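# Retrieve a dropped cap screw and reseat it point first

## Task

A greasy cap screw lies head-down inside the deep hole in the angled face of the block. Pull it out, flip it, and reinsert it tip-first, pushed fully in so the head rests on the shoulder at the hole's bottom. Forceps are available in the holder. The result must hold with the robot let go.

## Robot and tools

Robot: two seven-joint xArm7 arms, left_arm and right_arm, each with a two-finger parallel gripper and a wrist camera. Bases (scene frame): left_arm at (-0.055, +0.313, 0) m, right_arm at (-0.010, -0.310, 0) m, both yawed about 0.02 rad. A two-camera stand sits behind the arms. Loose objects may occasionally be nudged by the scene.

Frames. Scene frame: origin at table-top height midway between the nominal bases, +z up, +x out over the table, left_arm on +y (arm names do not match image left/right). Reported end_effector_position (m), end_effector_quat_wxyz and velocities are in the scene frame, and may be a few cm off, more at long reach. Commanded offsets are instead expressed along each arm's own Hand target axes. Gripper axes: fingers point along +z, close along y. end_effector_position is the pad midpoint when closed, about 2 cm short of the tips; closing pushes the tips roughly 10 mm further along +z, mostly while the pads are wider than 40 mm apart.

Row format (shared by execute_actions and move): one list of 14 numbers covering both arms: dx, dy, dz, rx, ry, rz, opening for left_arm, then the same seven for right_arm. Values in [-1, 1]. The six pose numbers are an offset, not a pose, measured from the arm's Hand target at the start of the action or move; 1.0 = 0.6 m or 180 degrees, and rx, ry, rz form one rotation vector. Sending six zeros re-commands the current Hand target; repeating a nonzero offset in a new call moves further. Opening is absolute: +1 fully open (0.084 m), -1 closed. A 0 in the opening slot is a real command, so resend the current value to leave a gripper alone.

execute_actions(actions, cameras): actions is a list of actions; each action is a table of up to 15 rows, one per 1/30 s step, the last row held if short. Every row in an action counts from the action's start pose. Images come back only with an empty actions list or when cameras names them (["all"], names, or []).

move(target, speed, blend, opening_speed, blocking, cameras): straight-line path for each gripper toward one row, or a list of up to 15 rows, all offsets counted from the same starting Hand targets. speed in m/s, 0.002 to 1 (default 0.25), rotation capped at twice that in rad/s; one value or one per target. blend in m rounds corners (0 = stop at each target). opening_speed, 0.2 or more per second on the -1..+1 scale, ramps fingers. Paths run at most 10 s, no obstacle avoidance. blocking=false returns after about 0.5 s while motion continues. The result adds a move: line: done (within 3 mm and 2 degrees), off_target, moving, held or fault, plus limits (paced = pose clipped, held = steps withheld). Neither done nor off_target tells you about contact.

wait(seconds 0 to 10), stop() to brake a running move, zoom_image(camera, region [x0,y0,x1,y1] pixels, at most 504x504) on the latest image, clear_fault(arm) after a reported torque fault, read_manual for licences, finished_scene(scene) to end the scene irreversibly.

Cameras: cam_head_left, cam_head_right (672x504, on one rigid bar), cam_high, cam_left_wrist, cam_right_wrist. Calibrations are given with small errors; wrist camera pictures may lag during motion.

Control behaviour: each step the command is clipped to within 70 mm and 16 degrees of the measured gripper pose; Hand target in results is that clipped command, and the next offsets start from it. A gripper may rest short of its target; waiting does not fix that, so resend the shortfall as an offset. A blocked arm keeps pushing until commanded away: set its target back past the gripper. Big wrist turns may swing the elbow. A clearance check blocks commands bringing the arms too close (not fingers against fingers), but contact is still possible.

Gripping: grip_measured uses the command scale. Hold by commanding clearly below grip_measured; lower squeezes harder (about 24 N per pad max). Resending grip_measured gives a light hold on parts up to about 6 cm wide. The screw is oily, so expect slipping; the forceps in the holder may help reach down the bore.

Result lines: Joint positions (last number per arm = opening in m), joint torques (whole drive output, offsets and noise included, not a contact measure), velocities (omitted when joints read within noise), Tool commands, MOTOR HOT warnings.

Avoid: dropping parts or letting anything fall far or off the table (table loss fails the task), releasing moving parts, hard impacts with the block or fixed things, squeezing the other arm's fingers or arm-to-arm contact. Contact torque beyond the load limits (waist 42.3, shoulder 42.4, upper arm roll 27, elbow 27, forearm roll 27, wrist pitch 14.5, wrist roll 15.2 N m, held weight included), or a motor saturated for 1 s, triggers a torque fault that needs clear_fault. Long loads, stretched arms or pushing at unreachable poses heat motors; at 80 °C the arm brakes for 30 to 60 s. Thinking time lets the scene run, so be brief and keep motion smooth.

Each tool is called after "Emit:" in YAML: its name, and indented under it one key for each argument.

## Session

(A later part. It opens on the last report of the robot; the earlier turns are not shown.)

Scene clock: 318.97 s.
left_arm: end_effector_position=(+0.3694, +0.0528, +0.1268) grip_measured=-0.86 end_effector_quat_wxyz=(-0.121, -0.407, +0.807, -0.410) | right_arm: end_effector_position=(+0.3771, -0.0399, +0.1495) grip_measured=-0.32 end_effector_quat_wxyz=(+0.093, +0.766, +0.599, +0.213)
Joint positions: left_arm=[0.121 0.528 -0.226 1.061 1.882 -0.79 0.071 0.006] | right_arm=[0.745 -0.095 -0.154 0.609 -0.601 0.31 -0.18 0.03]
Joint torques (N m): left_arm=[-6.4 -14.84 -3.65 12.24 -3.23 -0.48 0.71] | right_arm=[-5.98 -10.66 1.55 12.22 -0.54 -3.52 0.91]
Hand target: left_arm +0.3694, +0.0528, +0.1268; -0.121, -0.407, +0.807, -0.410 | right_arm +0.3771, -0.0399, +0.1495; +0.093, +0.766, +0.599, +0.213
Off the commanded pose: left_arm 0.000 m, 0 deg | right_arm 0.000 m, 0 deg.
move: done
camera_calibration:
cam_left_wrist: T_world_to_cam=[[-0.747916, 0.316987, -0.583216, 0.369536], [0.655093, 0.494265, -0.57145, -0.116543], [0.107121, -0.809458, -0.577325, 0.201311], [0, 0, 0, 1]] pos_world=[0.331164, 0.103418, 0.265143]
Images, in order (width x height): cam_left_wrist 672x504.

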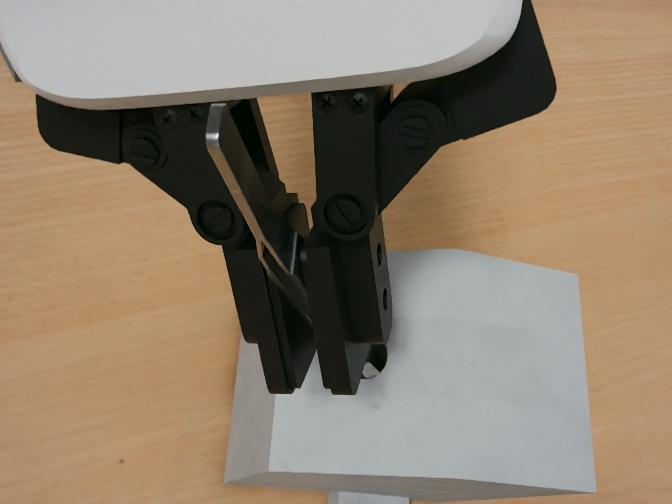

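Emit:
move:
  target: [0.0643,-0.0082,-0.0766,0,0,0,-1,0,0,0,0,0,0,-0.3]
  speed: 0.05
  cameras: ["cam_left_wrist","cam_high"]

Emit:
zoom_image:
  camera: "cam_left_wrist"
  region: [250, 230, 430, 410]

Scene clock: 323.70 s.
left_arm: end_effector_position=(+0.3421, +0.0646, +0.1791) grip_measured=-0.86 end_effector_quat_wxyz=(-0.121, -0.407, +0.807, -0.410) | right_arm: end_effector_position=(+0.3771, -0.0399, +0.1495) grip_measured=-0.32 end_effector_quat_wxyz=(+0.093, +0.766, +0.599, +0.213)
Joint positions: left_arm=[0.136 0.338 -0.215 0.977 1.942 -0.861 -0.043 0.006] | right_arm=[0.745 -0.095 -0.154 0.609 -0.601 0.31 -0.18 0.03]
Joint torques (N m): left_arm=[8.14 -20.78 0.74 7.62 0.22 -4.82 -0.98] | right_arm=[-5.79 -10.77 1.42 12.21 -0.54 -3.55 0.8]
Hand target: left_arm +0.3421, +0.0646, +0.1791; -0.121, -0.407, +0.807, -0.410 | right_arm +0.3771, -0.0399, +0.1495; +0.093, +0.766, +0.599, +0.213
Off the commanded pose: left_arm 0.000 m, 0 deg | right_arm 0.000 m, 0 deg.
move: done
camera_calibration:
cam_left_wrist: T_world_to_cam=[[-0.747978, 0.316875, -0.583198, 0.375906], [0.655007, 0.494351, -0.571475, -0.0745801], [0.107218, -0.809449, -0.577318, 0.243949], [0, 0, 0, 1]] pos_world=[0.303864, 0.115218, 0.317443]
Images, in order (width x height): cam_high 672x504, cam_left_wrist 672x504.

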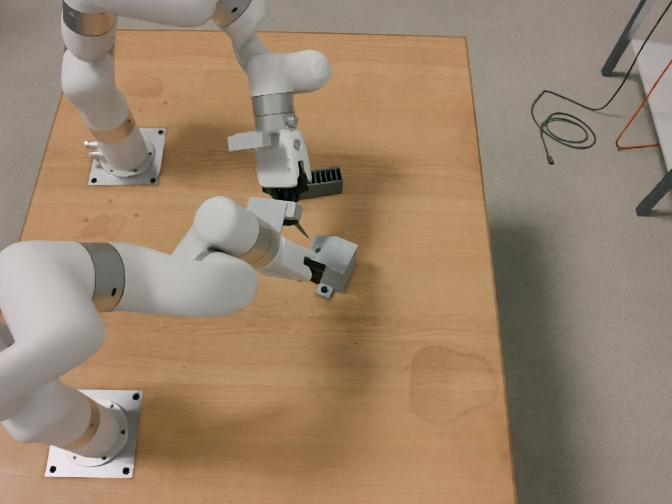

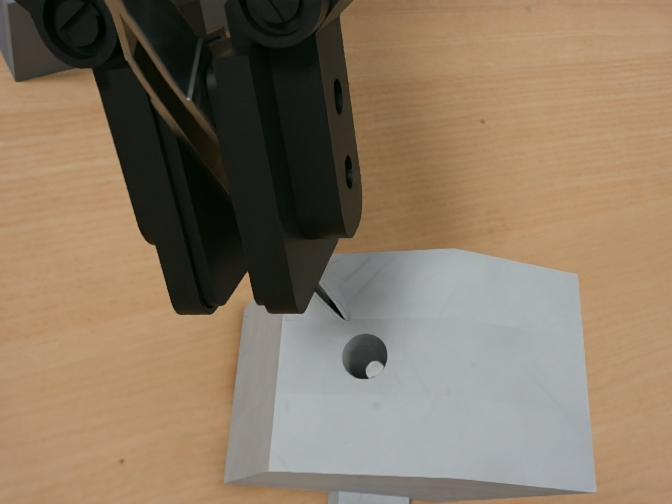

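Scaled by 2.800 from the camera's 672x504 image, which has a finer 960x720 frame.

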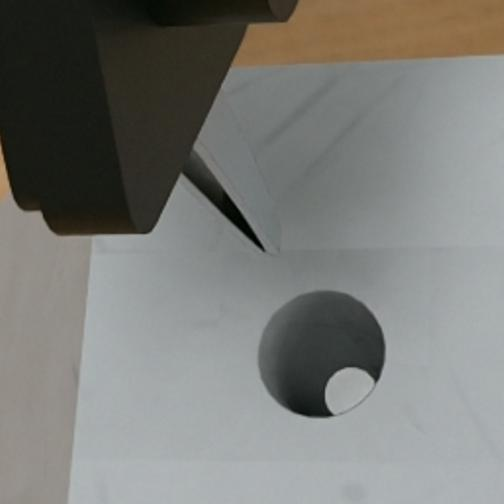

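Emit:
move:
  target:
    - [0,0,0,0,0,0,-0.72,0,0,0,0,0,0,-0.3]
    - [-0.0643,0.0082,0.0766,0,0,0,-0.72,0,0,0,0,0,0,-0.3]
    - [-0.0729,0.0088,0.0868,0,0,0,-0.72,0,0,0,0,0,0,-0.3]
  speed: [0.1,0.1,0.03]
  cameras: ["cam_left_wrist"]

Emit:
zoom_image:
  camera: "cam_left_wrist"
  region: [310, 300, 420, 410]

Emit:
move:
  target:
    - [0,0,0,0,0,0,-1,0,0,0,0,0,0,-0.3]
    - [0.0107,-0.0014,-0.0128,0,0,0,-1,0,0,0,0,0,0,-0.3]
  speed: 0.02
  cameras: ["cam_left_wrist"]

Emit:
zoom_image:
  camera: "cam_left_wrist"
  region: [310, 300, 420, 410]

Scene clock: 336.17 s.
left_arm: end_effector_position=(+0.3733, +0.0511, +0.1200) grip_measured=-0.74 end_effector_quat_wxyz=(-0.121, -0.407, +0.807, -0.410) | right_arm: end_effector_position=(+0.3771, -0.0399, +0.1495) grip_measured=-0.32 end_effector_quat_wxyz=(+0.093, +0.766, +0.599, +0.213)
Joint positions: left_arm=[0.118 0.554 -0.226 1.077 1.876 -0.783 0.083 0.011] | right_arm=[0.745 -0.095 -0.154 0.609 -0.601 0.31 -0.18 0.03]
Joint torques (N m): left_arm=[-8.38 -15.11 -5.6 13.23 -3.62 -0.59 0.78] | right_arm=[-5.68 -10.58 1.29 12.17 -0.4 -3.48 0.88]
Hand target: left_arm +0.3733, +0.0511, +0.1200; -0.121, -0.407, +0.807, -0.410 | right_arm +0.3771, -0.0399, +0.1495; +0.093, +0.766, +0.599, +0.213
Off the commanded pose: left_arm 0.000 m, 0 deg | right_arm 0.000 m, 0 deg.
move: done
camera_calibration:
cam_left_wrist: T_world_to_cam=[[-0.747929, 0.316911, -0.583241, 0.369013], [0.655062, 0.494328, -0.571431, -0.122194], [0.107219, -0.809449, -0.577318, 0.195637], [0, 0, 0, 1]] pos_world=[0.335064, 0.101818, 0.258343]
Images, in order (width x height): cam_left_wrist 672x504.

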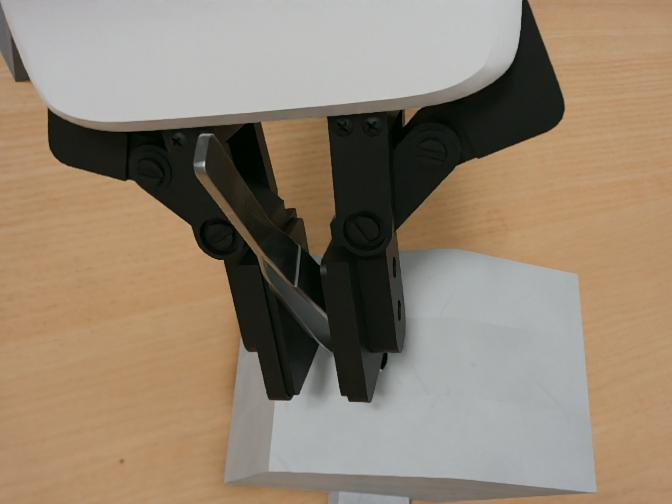

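Scaled by 4.582 from the camera's 672x504 image, which has a finer 960x720 frame.

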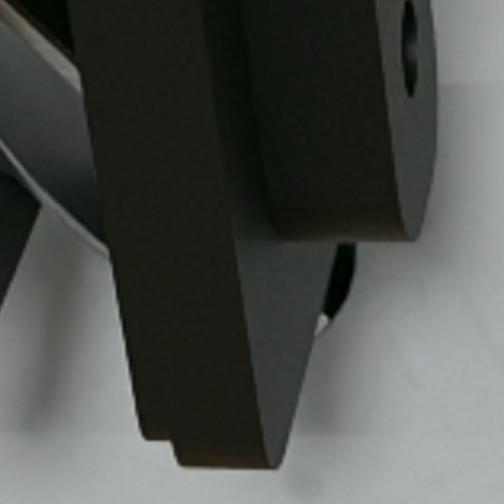

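Scene clock: 337.50 s.
left_arm: end_effector_position=(+0.3688, +0.0531, +0.1287) grip_measured=-0.86 end_effector_quat_wxyz=(-0.121, -0.407, +0.807, -0.410) | right_arm: end_effector_position=(+0.3771, -0.0399, +0.1495) grip_measured=-0.32 end_effector_quat_wxyz=(+0.093, +0.766, +0.599, +0.213)
Joint positions: left_arm=[0.121 0.522 -0.224 1.059 1.884 -0.793 0.067 0.006] | right_arm=[0.745 -0.095 -0.154 0.609 -0.601 0.31 -0.18 0.03]
Joint torques (N m): left_arm=[8.23 -22.79 -0.24 6.61 0.39 -5.08 -1.04] | right_arm=[-5.76 -10.78 1.5 12.44 -0.54 -3.54 0.77]
Hand target: left_arm +0.3688, +0.0531, +0.1287; -0.121, -0.407, +0.807, -0.410 | right_arm +0.3771, -0.0399, +0.1495; +0.093, +0.766, +0.599, +0.213
Off the commanded pose: left_arm 0.000 m, 0 deg | right_arm 0.000 m, 0 deg.
move: done
camera_calibration:
cam_left_wrist: T_world_to_cam=[[-0.747978, 0.316875, -0.583198, 0.370021], [0.655007, 0.494351, -0.571475, -0.11517], [0.107218, -0.809449, -0.577318, 0.202772], [0, 0, 0, 1]] pos_world=[0.330464, 0.103818, 0.267043]
Images, in order (width x height): cam_left_wrist 672x504.

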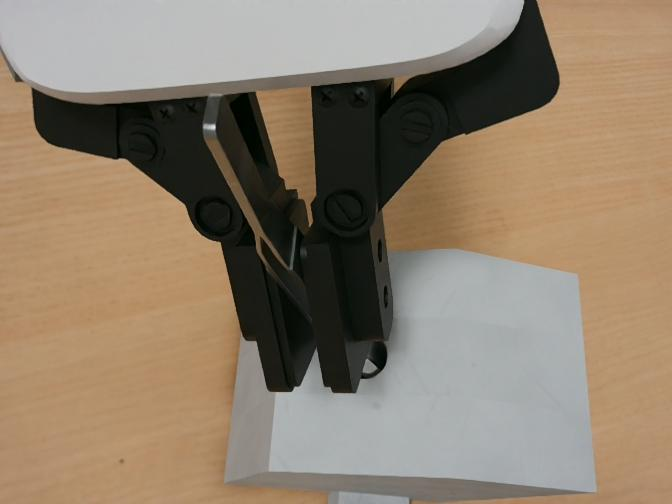

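Scaled by 4.582 from the camera's 672x504 image, which has a finer 960x720 frame.

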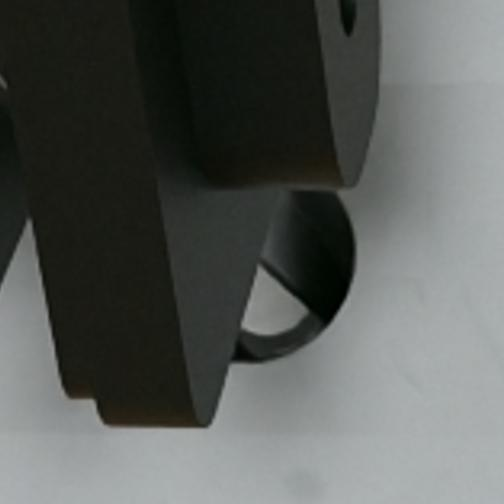

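Emit:
move:
  target: [0.0589,-0.0075,-0.0700,0,0,0,-1,0,0,0,0,0,0,-0.3]
  speed: 0.04
  cameras: ["cam_left_wrist","cam_high"]

Emit:
zoom_image:
  camera: "cam_left_wrist"
  region: [250, 230, 430, 410]

Scene clock: 345.00 s.
left_arm: end_effector_position=(+0.3438, +0.0638, +0.1766) grip_measured=-0.86 end_effector_quat_wxyz=(-0.121, -0.407, +0.807, -0.410) | right_arm: end_effector_position=(+0.3771, -0.0399, +0.1495) grip_measured=-0.32 end_effector_quat_wxyz=(+0.093, +0.766, +0.599, +0.213)
Joint positions: left_arm=[0.134 0.348 -0.215 0.982 1.939 -0.857 -0.037 0.006] | right_arm=[0.745 -0.095 -0.154 0.609 -0.601 0.31 -0.18 0.03]
Joint torques (N m): left_arm=[8.26 -20.63 0.59 7.69 0.2 -4.87 -1.1] | right_arm=[-5.81 -10.83 1.5 12.32 -0.64 -3.46 0.8]
Hand target: left_arm +0.3438, +0.0638, +0.1766; -0.121, -0.407, +0.807, -0.410 | right_arm +0.3771, -0.0399, +0.1495; +0.093, +0.766, +0.599, +0.213
Off the commanded pose: left_arm 0.000 m, 0 deg | right_arm 0.000 m, 0 deg.
move: done
camera_calibration:
cam_left_wrist: T_world_to_cam=[[-0.747978, 0.316875, -0.583198, 0.375867], [0.655007, 0.494351, -0.571475, -0.0767107], [0.107218, -0.809449, -0.577318, 0.241767], [0, 0, 0, 1]] pos_world=[0.305464, 0.114518, 0.314943]
Images, in order (width x height): cam_high 672x504, cam_left_wrist 672x504.

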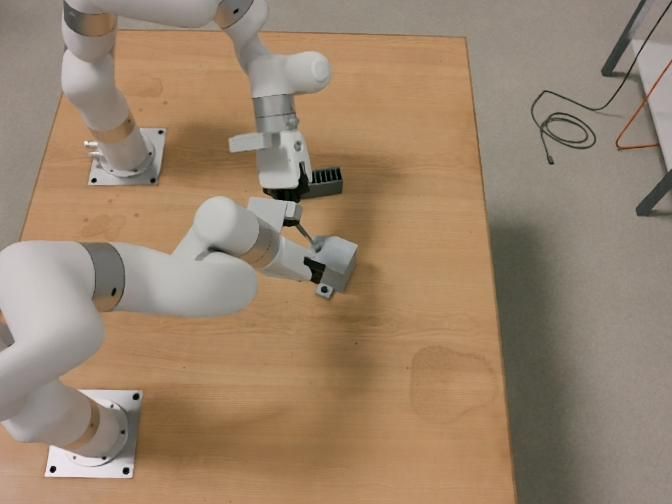

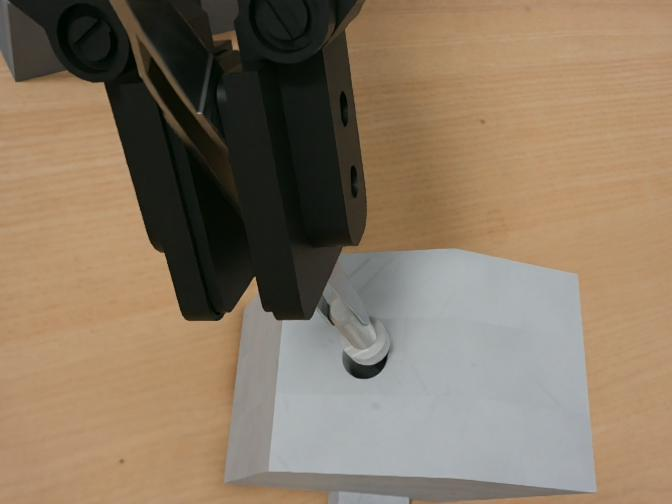

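Scaled by 2.800 from the camera's 672x504 image, which has a finer 960x720 frame.

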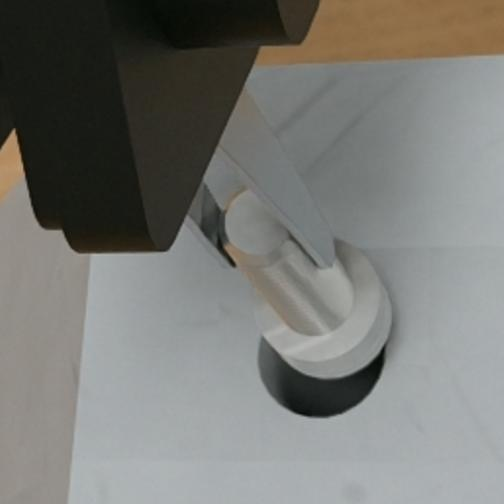

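Emit:
move:
  target:
    - [0.043,-0.0055,-0.0511,0,0,0,-1,-0.231,0.115,-0.192,0,0,0,-0.3]
    - [0.043,-0.0055,-0.0511,0,0,0,-1,-0.231,0.115,-0.192,0.386,0.446,0.271,-0.3]
  speed: [0.15,0.3]
  cameras: ["cam_high","cam_head_left"]

Scene clock: 391.87 s.
left_arm: end_effector_position=(+0.3255, +0.0717, +0.2116) grip_measured=-0.86 end_effector_quat_wxyz=(-0.121, -0.407, +0.807, -0.410) | right_arm: end_effector_position=(+0.3606, -0.2039, +0.2500) grip_measured=-0.32 end_effector_quat_wxyz=(+0.766, -0.537, -0.204, -0.290)
Joint positions: left_arm=[0.141 0.225 -0.205 0.946 1.984 -0.914 -0.125 0.006] | right_arm=[1.394 -1.426 -1.806 0.709 0.509 1.053 -1.277 0.03]
Joint torques (N m): left_arm=[8.05 -19.29 1.29 8.66 0.11 -4.75 -1.08] | right_arm=[6.04 6.77 10.7 2.31 2.25 3.02 -0.88]
Hand target: left_arm +0.3255, +0.0717, +0.2116; -0.121, -0.407, +0.807, -0.410 | right_arm +0.3606, -0.2038, +0.2500; +0.766, -0.537, -0.204, -0.290
Off the commanded pose: left_arm 0.000 m, 0 deg | right_arm 0.000 m, 0 deg.
move: done
Images, in order (width x height): cam_head_left 672x504, cam_high 672x504.

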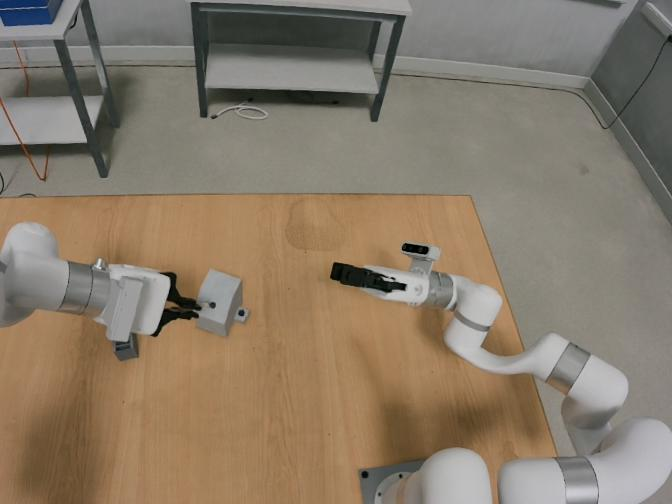

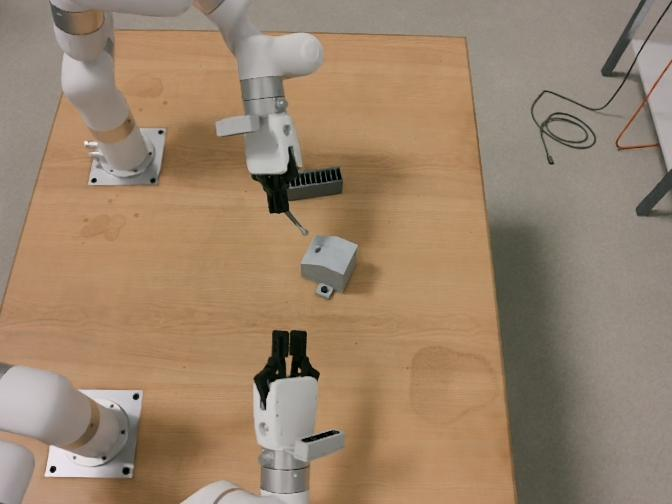

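Emit:
move:
  target: [0.062,-0.149,-0.117,0.0647,0.3335,0.019,-1,0,0,0,0,0,0,0.1]
  speed: 0.2
  cameras: ["cam_high","cam_head_left","cam_head_right","cam_left_wrist"]

Emit:
zoom_image:
  camera: "cam_high"
  region: [230, 150, 370, 290]

Emit:
zoom_image:
  camera: "cam_head_left"
  region: [150, 230, 290, 370]

Scene clock: 400.53 s.
left_arm: end_effector_position=(+0.3596, +0.0747, +0.3262) grip_measured=-0.86 end_effector_quat_wxyz=(-0.456, -0.135, +0.606, -0.638) | right_arm: end_effector_position=(+0.3606, -0.2038, +0.2500) grip_measured=+0.09 end_effector_quat_wxyz=(+0.766, -0.537, -0.204, -0.290)
Joint positions: left_arm=[0.24 0.981 -0.52 1.699 1.94 -1.692 -0.147 0.006] | right_arm=[1.394 -1.426 -1.806 0.709 0.509 1.053 -1.277 0.048]
Joint torques (N m): left_arm=[8.27 -20.23 -8.8 13.01 0.65 -3.33 -1.02] | right_arm=[4.96 7.55 10.87 2.23 2.15 2.94 -0.92]
Hand target: left_arm +0.3596, +0.0747, +0.3262; -0.456, -0.134, +0.606, -0.638 | right_arm +0.3606, -0.2038, +0.2500; +0.766, -0.537, -0.204, -0.290
Off the commanded pose: left_arm 0.000 m, 0 deg | right_arm 0.000 m, 0 deg.
joint sent to its limit (left arm) — joint 6 (wrist pitch), lower limit. The joint targets still meet the commanded pose.
move: done
camera_calibration:
cam_left_wrist: T_world_to_cam=[[-0.749556, 0.124154, -0.650194, 0.508358], [0.524331, -0.488184, -0.697677, 0.154516], [-0.404034, -0.863865, 0.300823, 0.236636], [0, 0, 0, 1]] pos_world=[0.395634, 0.216739, 0.367148]
Images, in order (width x height): cam_head_left 672x504, cam_head_right 672x504, cam_high 672x504, cam_left_wrist 672x504.

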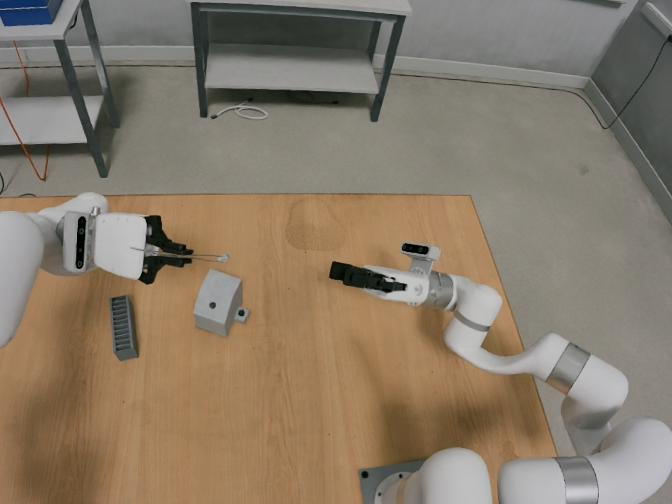

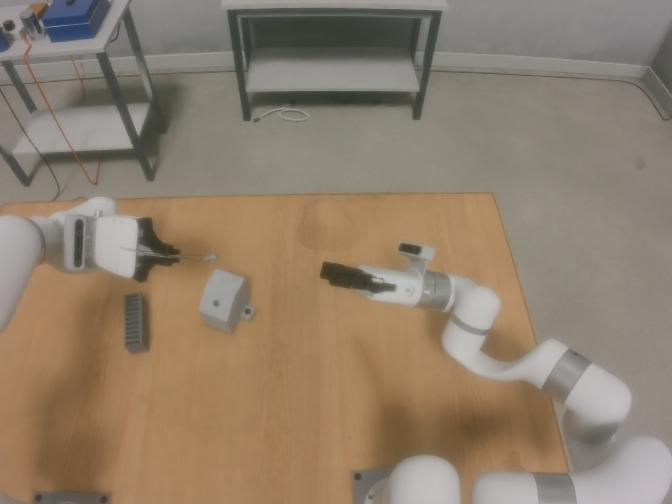

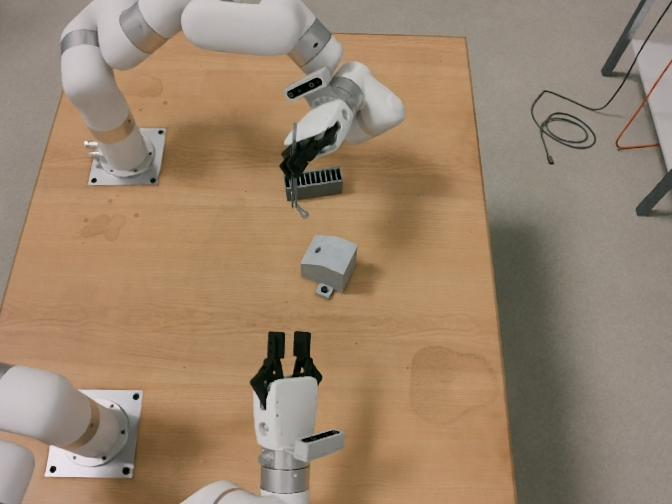

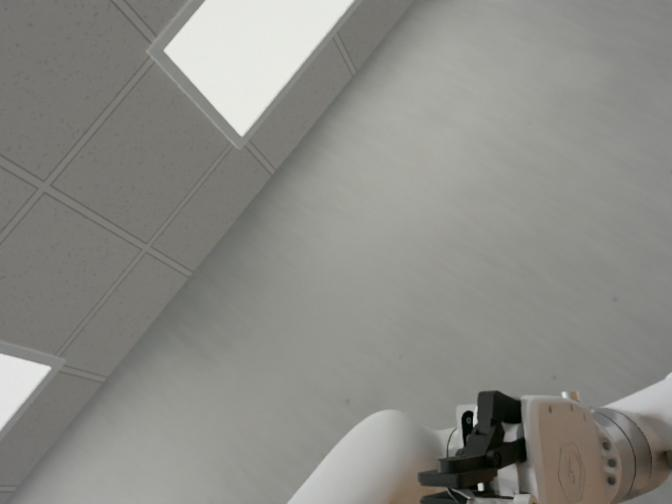

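Scaled by 3.600 from the camera's 672x504 image, which has a finer 960x720 frame.

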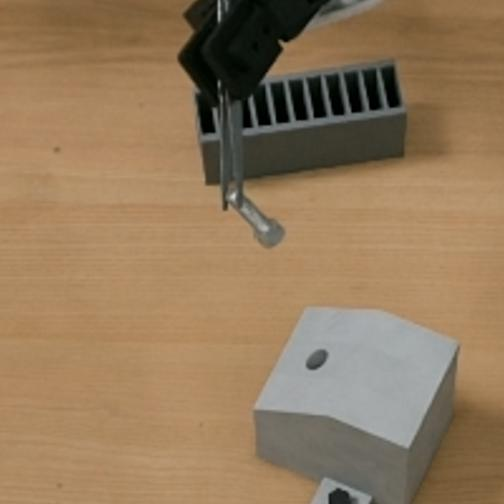

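Scaled by 3.600 from the camera's 672x504 image, which has a finer 960x720 frame.

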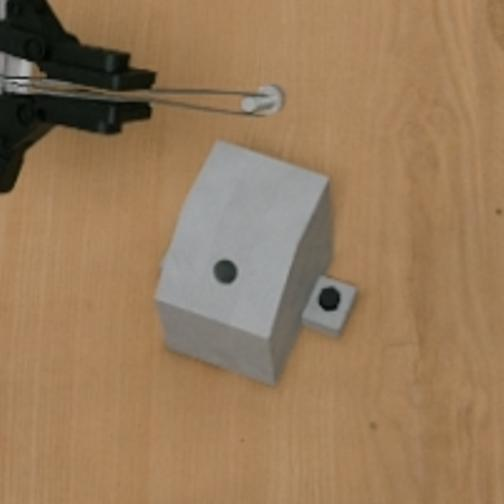

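Emit:
move:
  target: [0,0,0,0,0,0,-1,-0.007,0.1175,0.128,0.050,-0.073,0.488,0.0]
  speed: 0.25
  cameras: ["cam_high","cam_head_left","cam_left_wrist"]

Emit:
zoom_image:
  camera: "cam_high"
  region: [230, 150, 370, 290]

Emit:
zoom_image:
  camera: "cam_head_left"
  region: [170, 200, 290, 320]

Scene clock: 439.13 s.
left_arm: end_effector_position=(+0.3596, +0.0747, +0.3262) grip_measured=-0.86 end_effector_quat_wxyz=(-0.456, -0.134, +0.606, -0.638) | right_arm: end_effector_position=(+0.4042, -0.1127, +0.2239) grip_measured=-0.01 end_effector_quat_wxyz=(+0.762, -0.499, +0.127, +0.393)
Joint positions: left_arm=[0.24 0.981 -0.52 1.699 1.94 -1.692 -0.147 0.006] | right_arm=[1.995 -1.333 -2.009 1.067 0.778 1.312 -0.048 0.044]
Joint torques (N m): left_arm=[8.25 -20.15 -8.84 13.15 0.48 -3.03 -1.1] | right_arm=[6.07 13.43 11.28 4.41 2.36 3.68 0.96]
Hand target: left_arm +0.3596, +0.0747, +0.3262; -0.456, -0.134, +0.606, -0.638 | right_arm +0.4042, -0.1127, +0.2239; +0.762, -0.499, +0.127, +0.393
Off the commanded pose: left_arm 0.000 m, 0 deg | right_arm 0.000 m, 0 deg.
move: done
camera_calibration:
cam_left_wrist: T_world_to_cam=[[-0.74955, 0.124149, -0.650201, 0.50836], [0.524339, -0.488185, -0.69767, 0.15451], [-0.404034, -0.863865, 0.300823, 0.236636], [0, 0, 0, 1]] pos_world=[0.395634, 0.216739, 0.367148]
Images, in order (width x height): cam_head_left 672x504, cam_high 672x504, cam_left_wrist 672x504.

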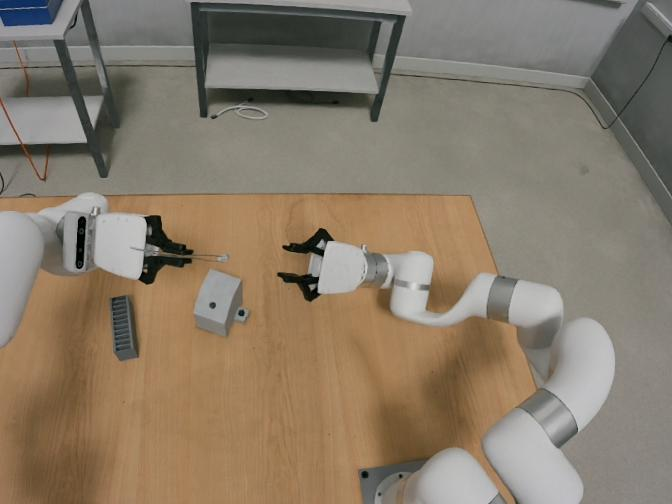

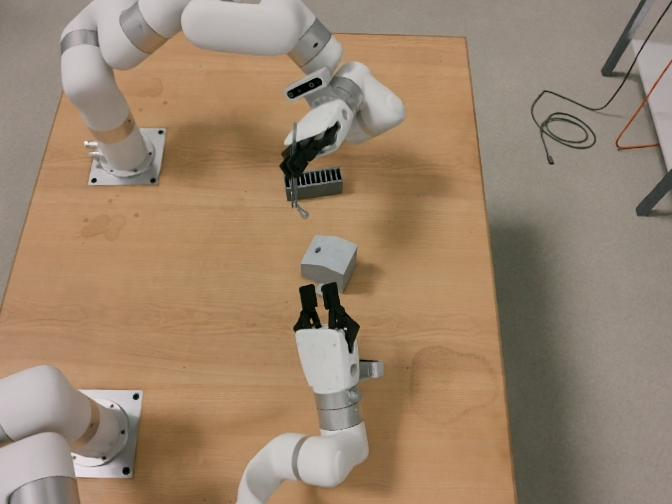

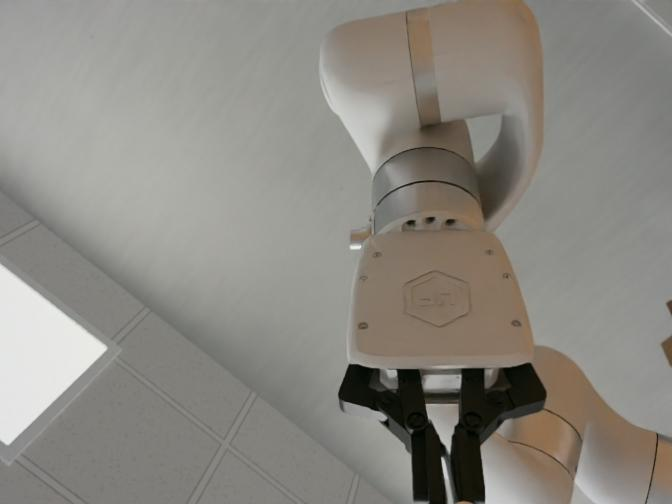

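Scaled by 3.600 from the camera's 672x504 image, which has a finer 960x720 frame.

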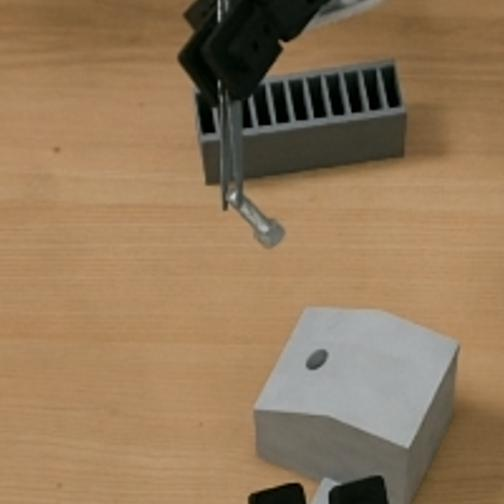

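Scaled by 4.200 from the camera's 672x504 image, which has a finer 960x720 frame.

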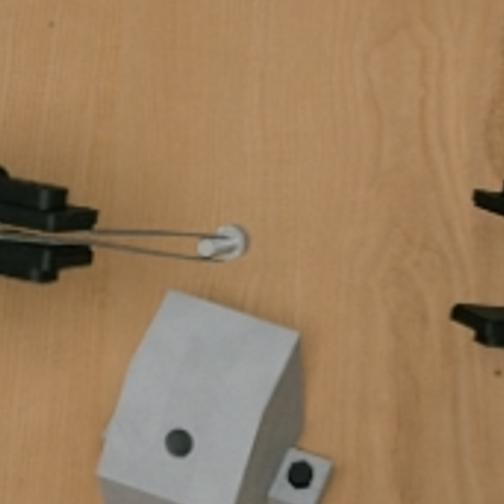

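Emit:
move:
  target: [0,0,0,0,0,0,-1,0,0,0.15,0,0,0,0.0]
  speed: 0.15
  cameras: ["cam_high","cam_head_left","cam_left_wrist"]

Emit:
zoom_image:
  camera: "cam_high"
  region: [260, 170, 360, 270]

Emit:
zoom_image:
  camera: "cam_head_left"
  region: [180, 210, 280, 310]

Scene clock: 445.37 s.
left_arm: end_effector_position=(+0.3596, +0.0747, +0.3262) grip_measured=-0.86 end_effector_quat_wxyz=(-0.456, -0.134, +0.606, -0.638) | right_arm: end_effector_position=(+0.3863, -0.0354, +0.2663) grip_measured=-0.01 end_effector_quat_wxyz=(+0.762, -0.499, +0.127, +0.393)
Joint positions: left_arm=[0.24 0.981 -0.52 1.699 1.94 -1.692 -0.147 0.006] | right_arm=[2.077 -1.307 -1.88 0.958 0.927 1.124 -0.117 0.044]
Joint torques (N m): left_arm=[8.13 -20.1 -8.85 13.12 0.39 -2.8 -1.06] | right_arm=[6.15 15.47 14.81 -0.7 2.28 1.15 -0.86]
Hand target: left_arm +0.3596, +0.0747, +0.3262; -0.456, -0.134, +0.606, -0.638 | right_arm +0.3863, -0.0353, +0.2663; +0.762, -0.499, +0.127, +0.393
Off the commanded pose: left_arm 0.000 m, 0 deg | right_arm 0.000 m, 0 deg.
move: done
camera_calibration:
cam_left_wrist: T_world_to_cam=[[-0.74955, 0.124149, -0.650201, 0.50836], [0.524339, -0.488185, -0.69767, 0.15451], [-0.404034, -0.863865, 0.300823, 0.236636], [0, 0, 0, 1]] pos_world=[0.395634, 0.216739, 0.367148]
Images, in order (width x height): cam_head_left 672x504, cam_high 672x504, cam_left_wrist 672x504.

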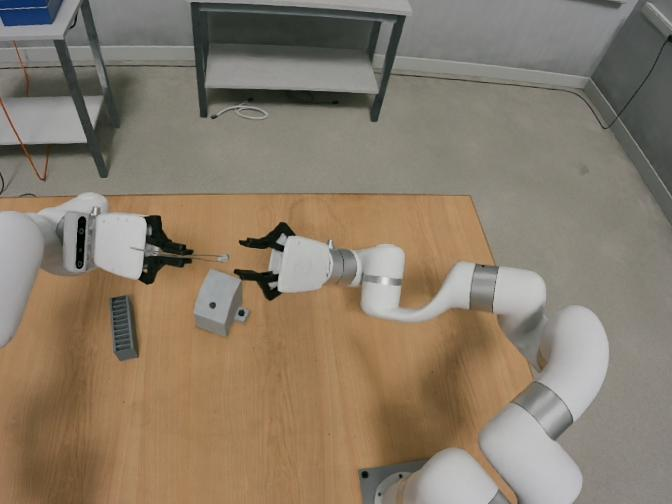

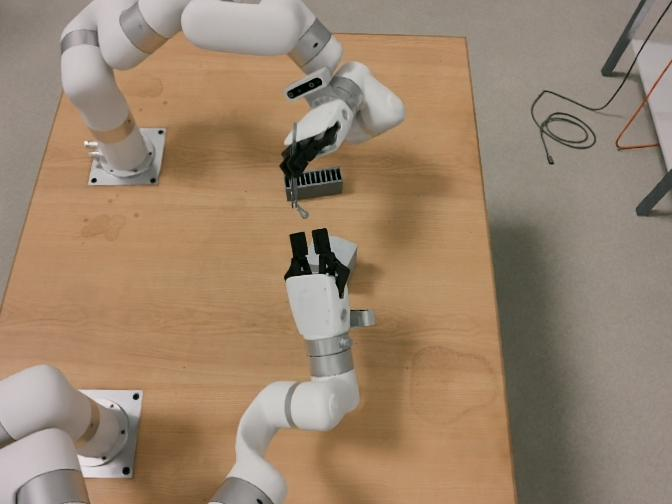

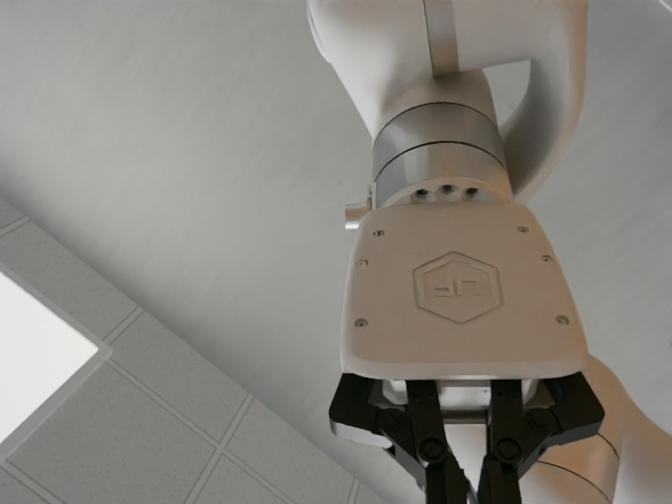

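Scaled by 5.040 from the camera's 672x504 image, which has a finer 960x720 frame.

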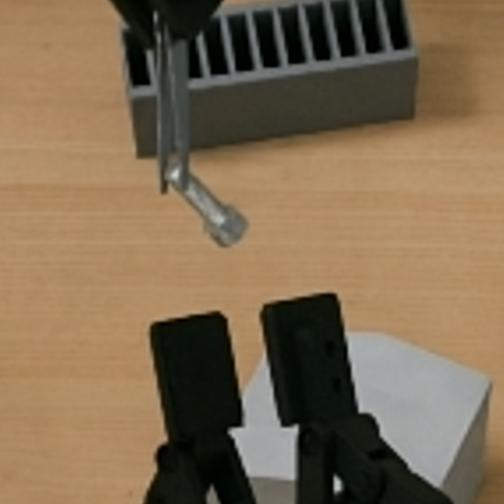

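Scaled by 5.040 from the camera's 672x504 image, which has a finer 960x720 frame.

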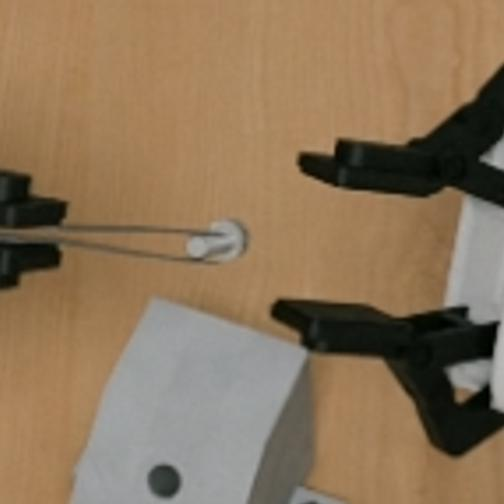

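Emit:
move:
  target: [0,0,0,0,0,0,-1,0,0,0.052,0,0,0,0.0]
  speed: 0.08
  cameras: ["cam_high","cam_head_left","cam_head_right"]

Emit:
zoom_image:
  camera: "cam_high"
  region: [260, 170, 360, 270]

Emit:
zoom_image:
  camera: "cam_head_left"
  region: [180, 210, 280, 310]

Scene clock: 452.37 s.
left_arm: end_effector_position=(+0.3596, +0.0747, +0.3262) grip_measured=-0.86 end_effector_quat_wxyz=(-0.456, -0.134, +0.606, -0.638) | right_arm: end_effector_position=(+0.3801, -0.0086, +0.2809) grip_measured=-0.01 end_effector_quat_wxyz=(+0.762, -0.499, +0.127, +0.393)
Joint positions: left_arm=[0.24 0.981 -0.52 1.699 1.94 -1.692 -0.147 0.006] | right_arm=[2.118 -1.305 -1.833 0.94 0.983 1.06 -0.143 0.044]
Joint torques (N m): left_arm=[8.11 -19.97 -8.78 13.11 0.4 -2.57 -1.06] | right_arm=[5.84 18.84 14.96 -0.5 1.8 1.25 -0.77]
Hand target: left_arm +0.3596, +0.0747, +0.3262; -0.456, -0.134, +0.606, -0.638 | right_arm +0.3801, -0.0085, +0.2810; +0.762, -0.499, +0.127, +0.393
Off the commanded pose: left_arm 0.000 m, 0 deg | right_arm 0.000 m, 0 deg.
move: done
Images, in order (width x height): cam_head_left 672x504, cam_head_right 672x504, cam_high 672x504.

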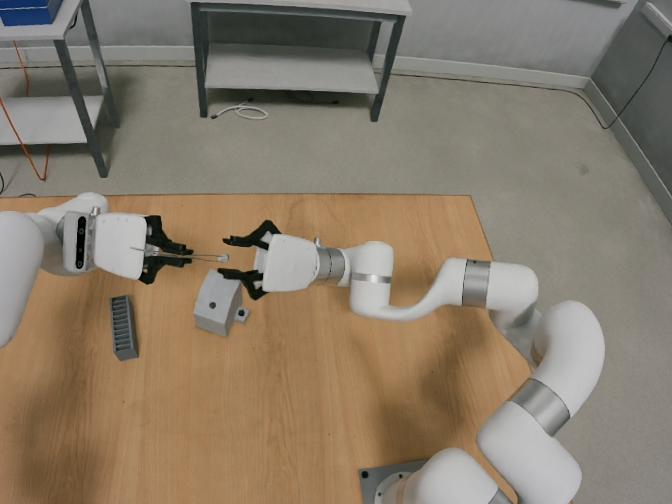

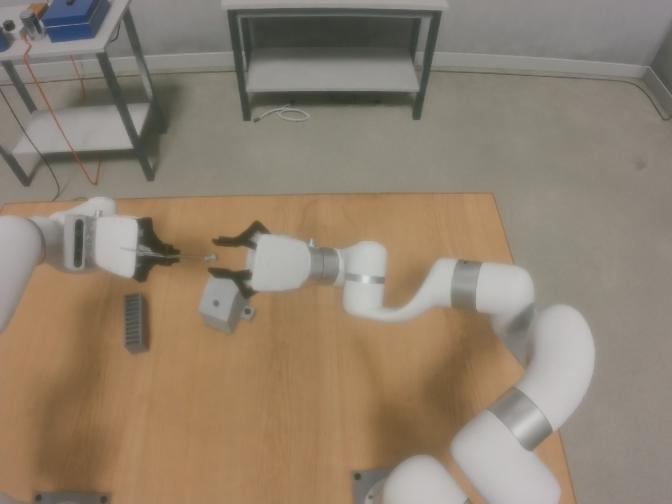

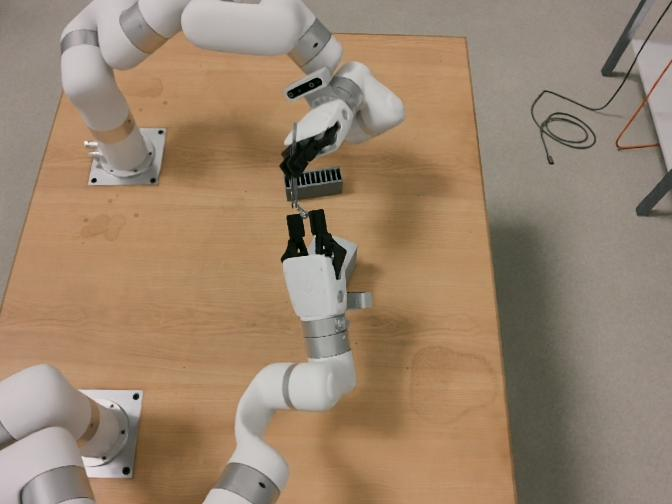

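Scaled by 5.040 from the camera's 672x504 image, which has a finer 960x720 frame.

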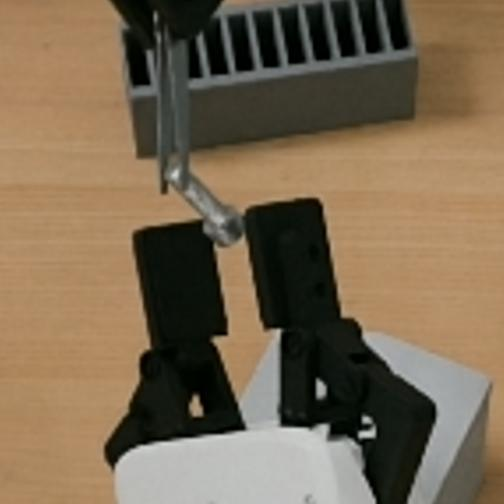

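Scaled by 5.040 from the camera's 672x504 image, which has a finer 960x720 frame.

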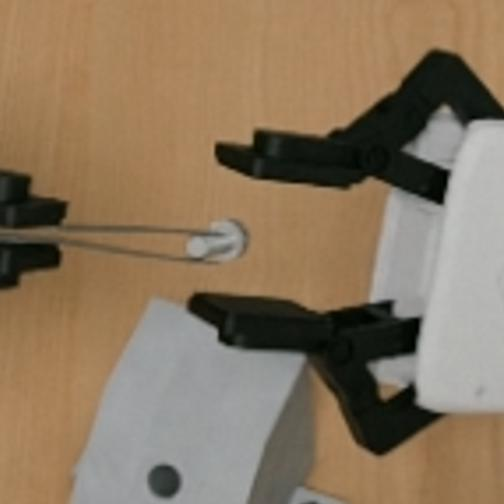

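Emit:
move:
  target: [0,0,0,0,0,0,-1,0,0,0,0,0,0,-0.9]
  opening_speed: 0.4
  cameras: ["cam_high","cam_head_left"]

Emit:
zoom_image:
  camera: "cam_high"
  region: [260, 170, 360, 270]

Emit:
zoom_image:
  camera: "cam_head_left"
  region: [180, 210, 280, 310]

Scene clock: 459.70 s.
left_arm: end_effector_position=(+0.3596, +0.0747, +0.3262) grip_measured=-0.86 end_effector_quat_wxyz=(-0.456, -0.134, +0.606, -0.638) | right_arm: end_effector_position=(+0.3800, -0.0085, +0.2810) grip_measured=-0.72 end_effector_quat_wxyz=(+0.762, -0.499, +0.127, +0.393)
Joint positions: left_arm=[0.24 0.981 -0.52 1.699 1.94 -1.692 -0.147 0.006] | right_arm=[2.118 -1.305 -1.832 0.94 0.983 1.06 -0.143 0.012]
Joint torques (N m): left_arm=[8.1 -20.04 -8.57 12.44 0.37 -2.14 -1.08] | right_arm=[5.65 14.24 14.88 0.21 1.77 1.48 -0.81]
Hand target: left_arm +0.3596, +0.0747, +0.3262; -0.456, -0.134, +0.606, -0.638 | right_arm +0.3801, -0.0085, +0.2810; +0.762, -0.499, +0.127, +0.393
Off the commanded pose: left_arm 0.000 m, 0 deg | right_arm 0.000 m, 0 deg.
move: done
Images, in order (width x height): cam_head_left 672x504, cam_high 672x504.

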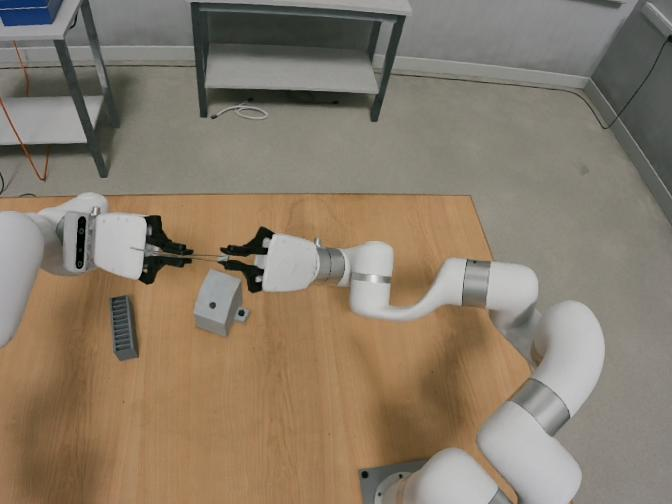

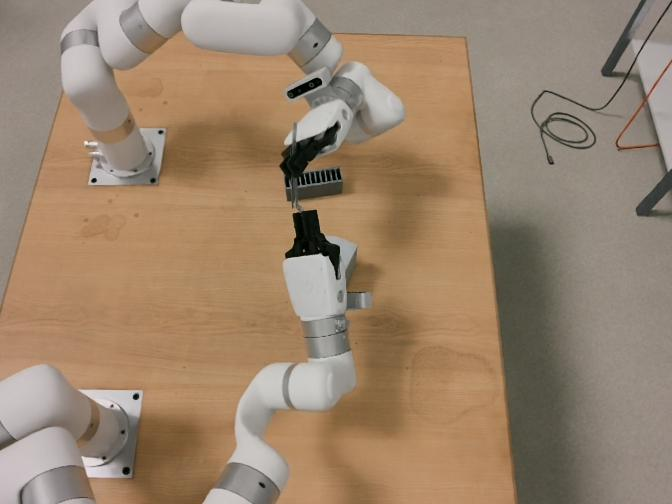

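Scaled by 5.040 from the camera's 672x504 image, which has a finer 960x720 frame.

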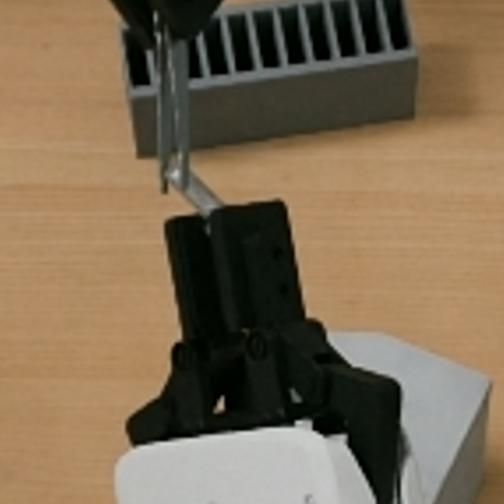

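Scaled by 5.040 from the camera's 672x504 image, which has a finer 960x720 frame.

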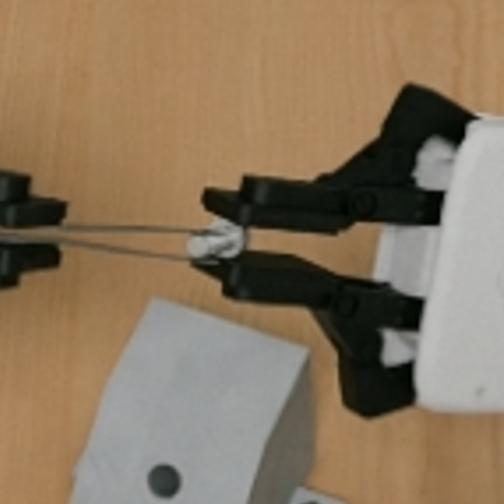

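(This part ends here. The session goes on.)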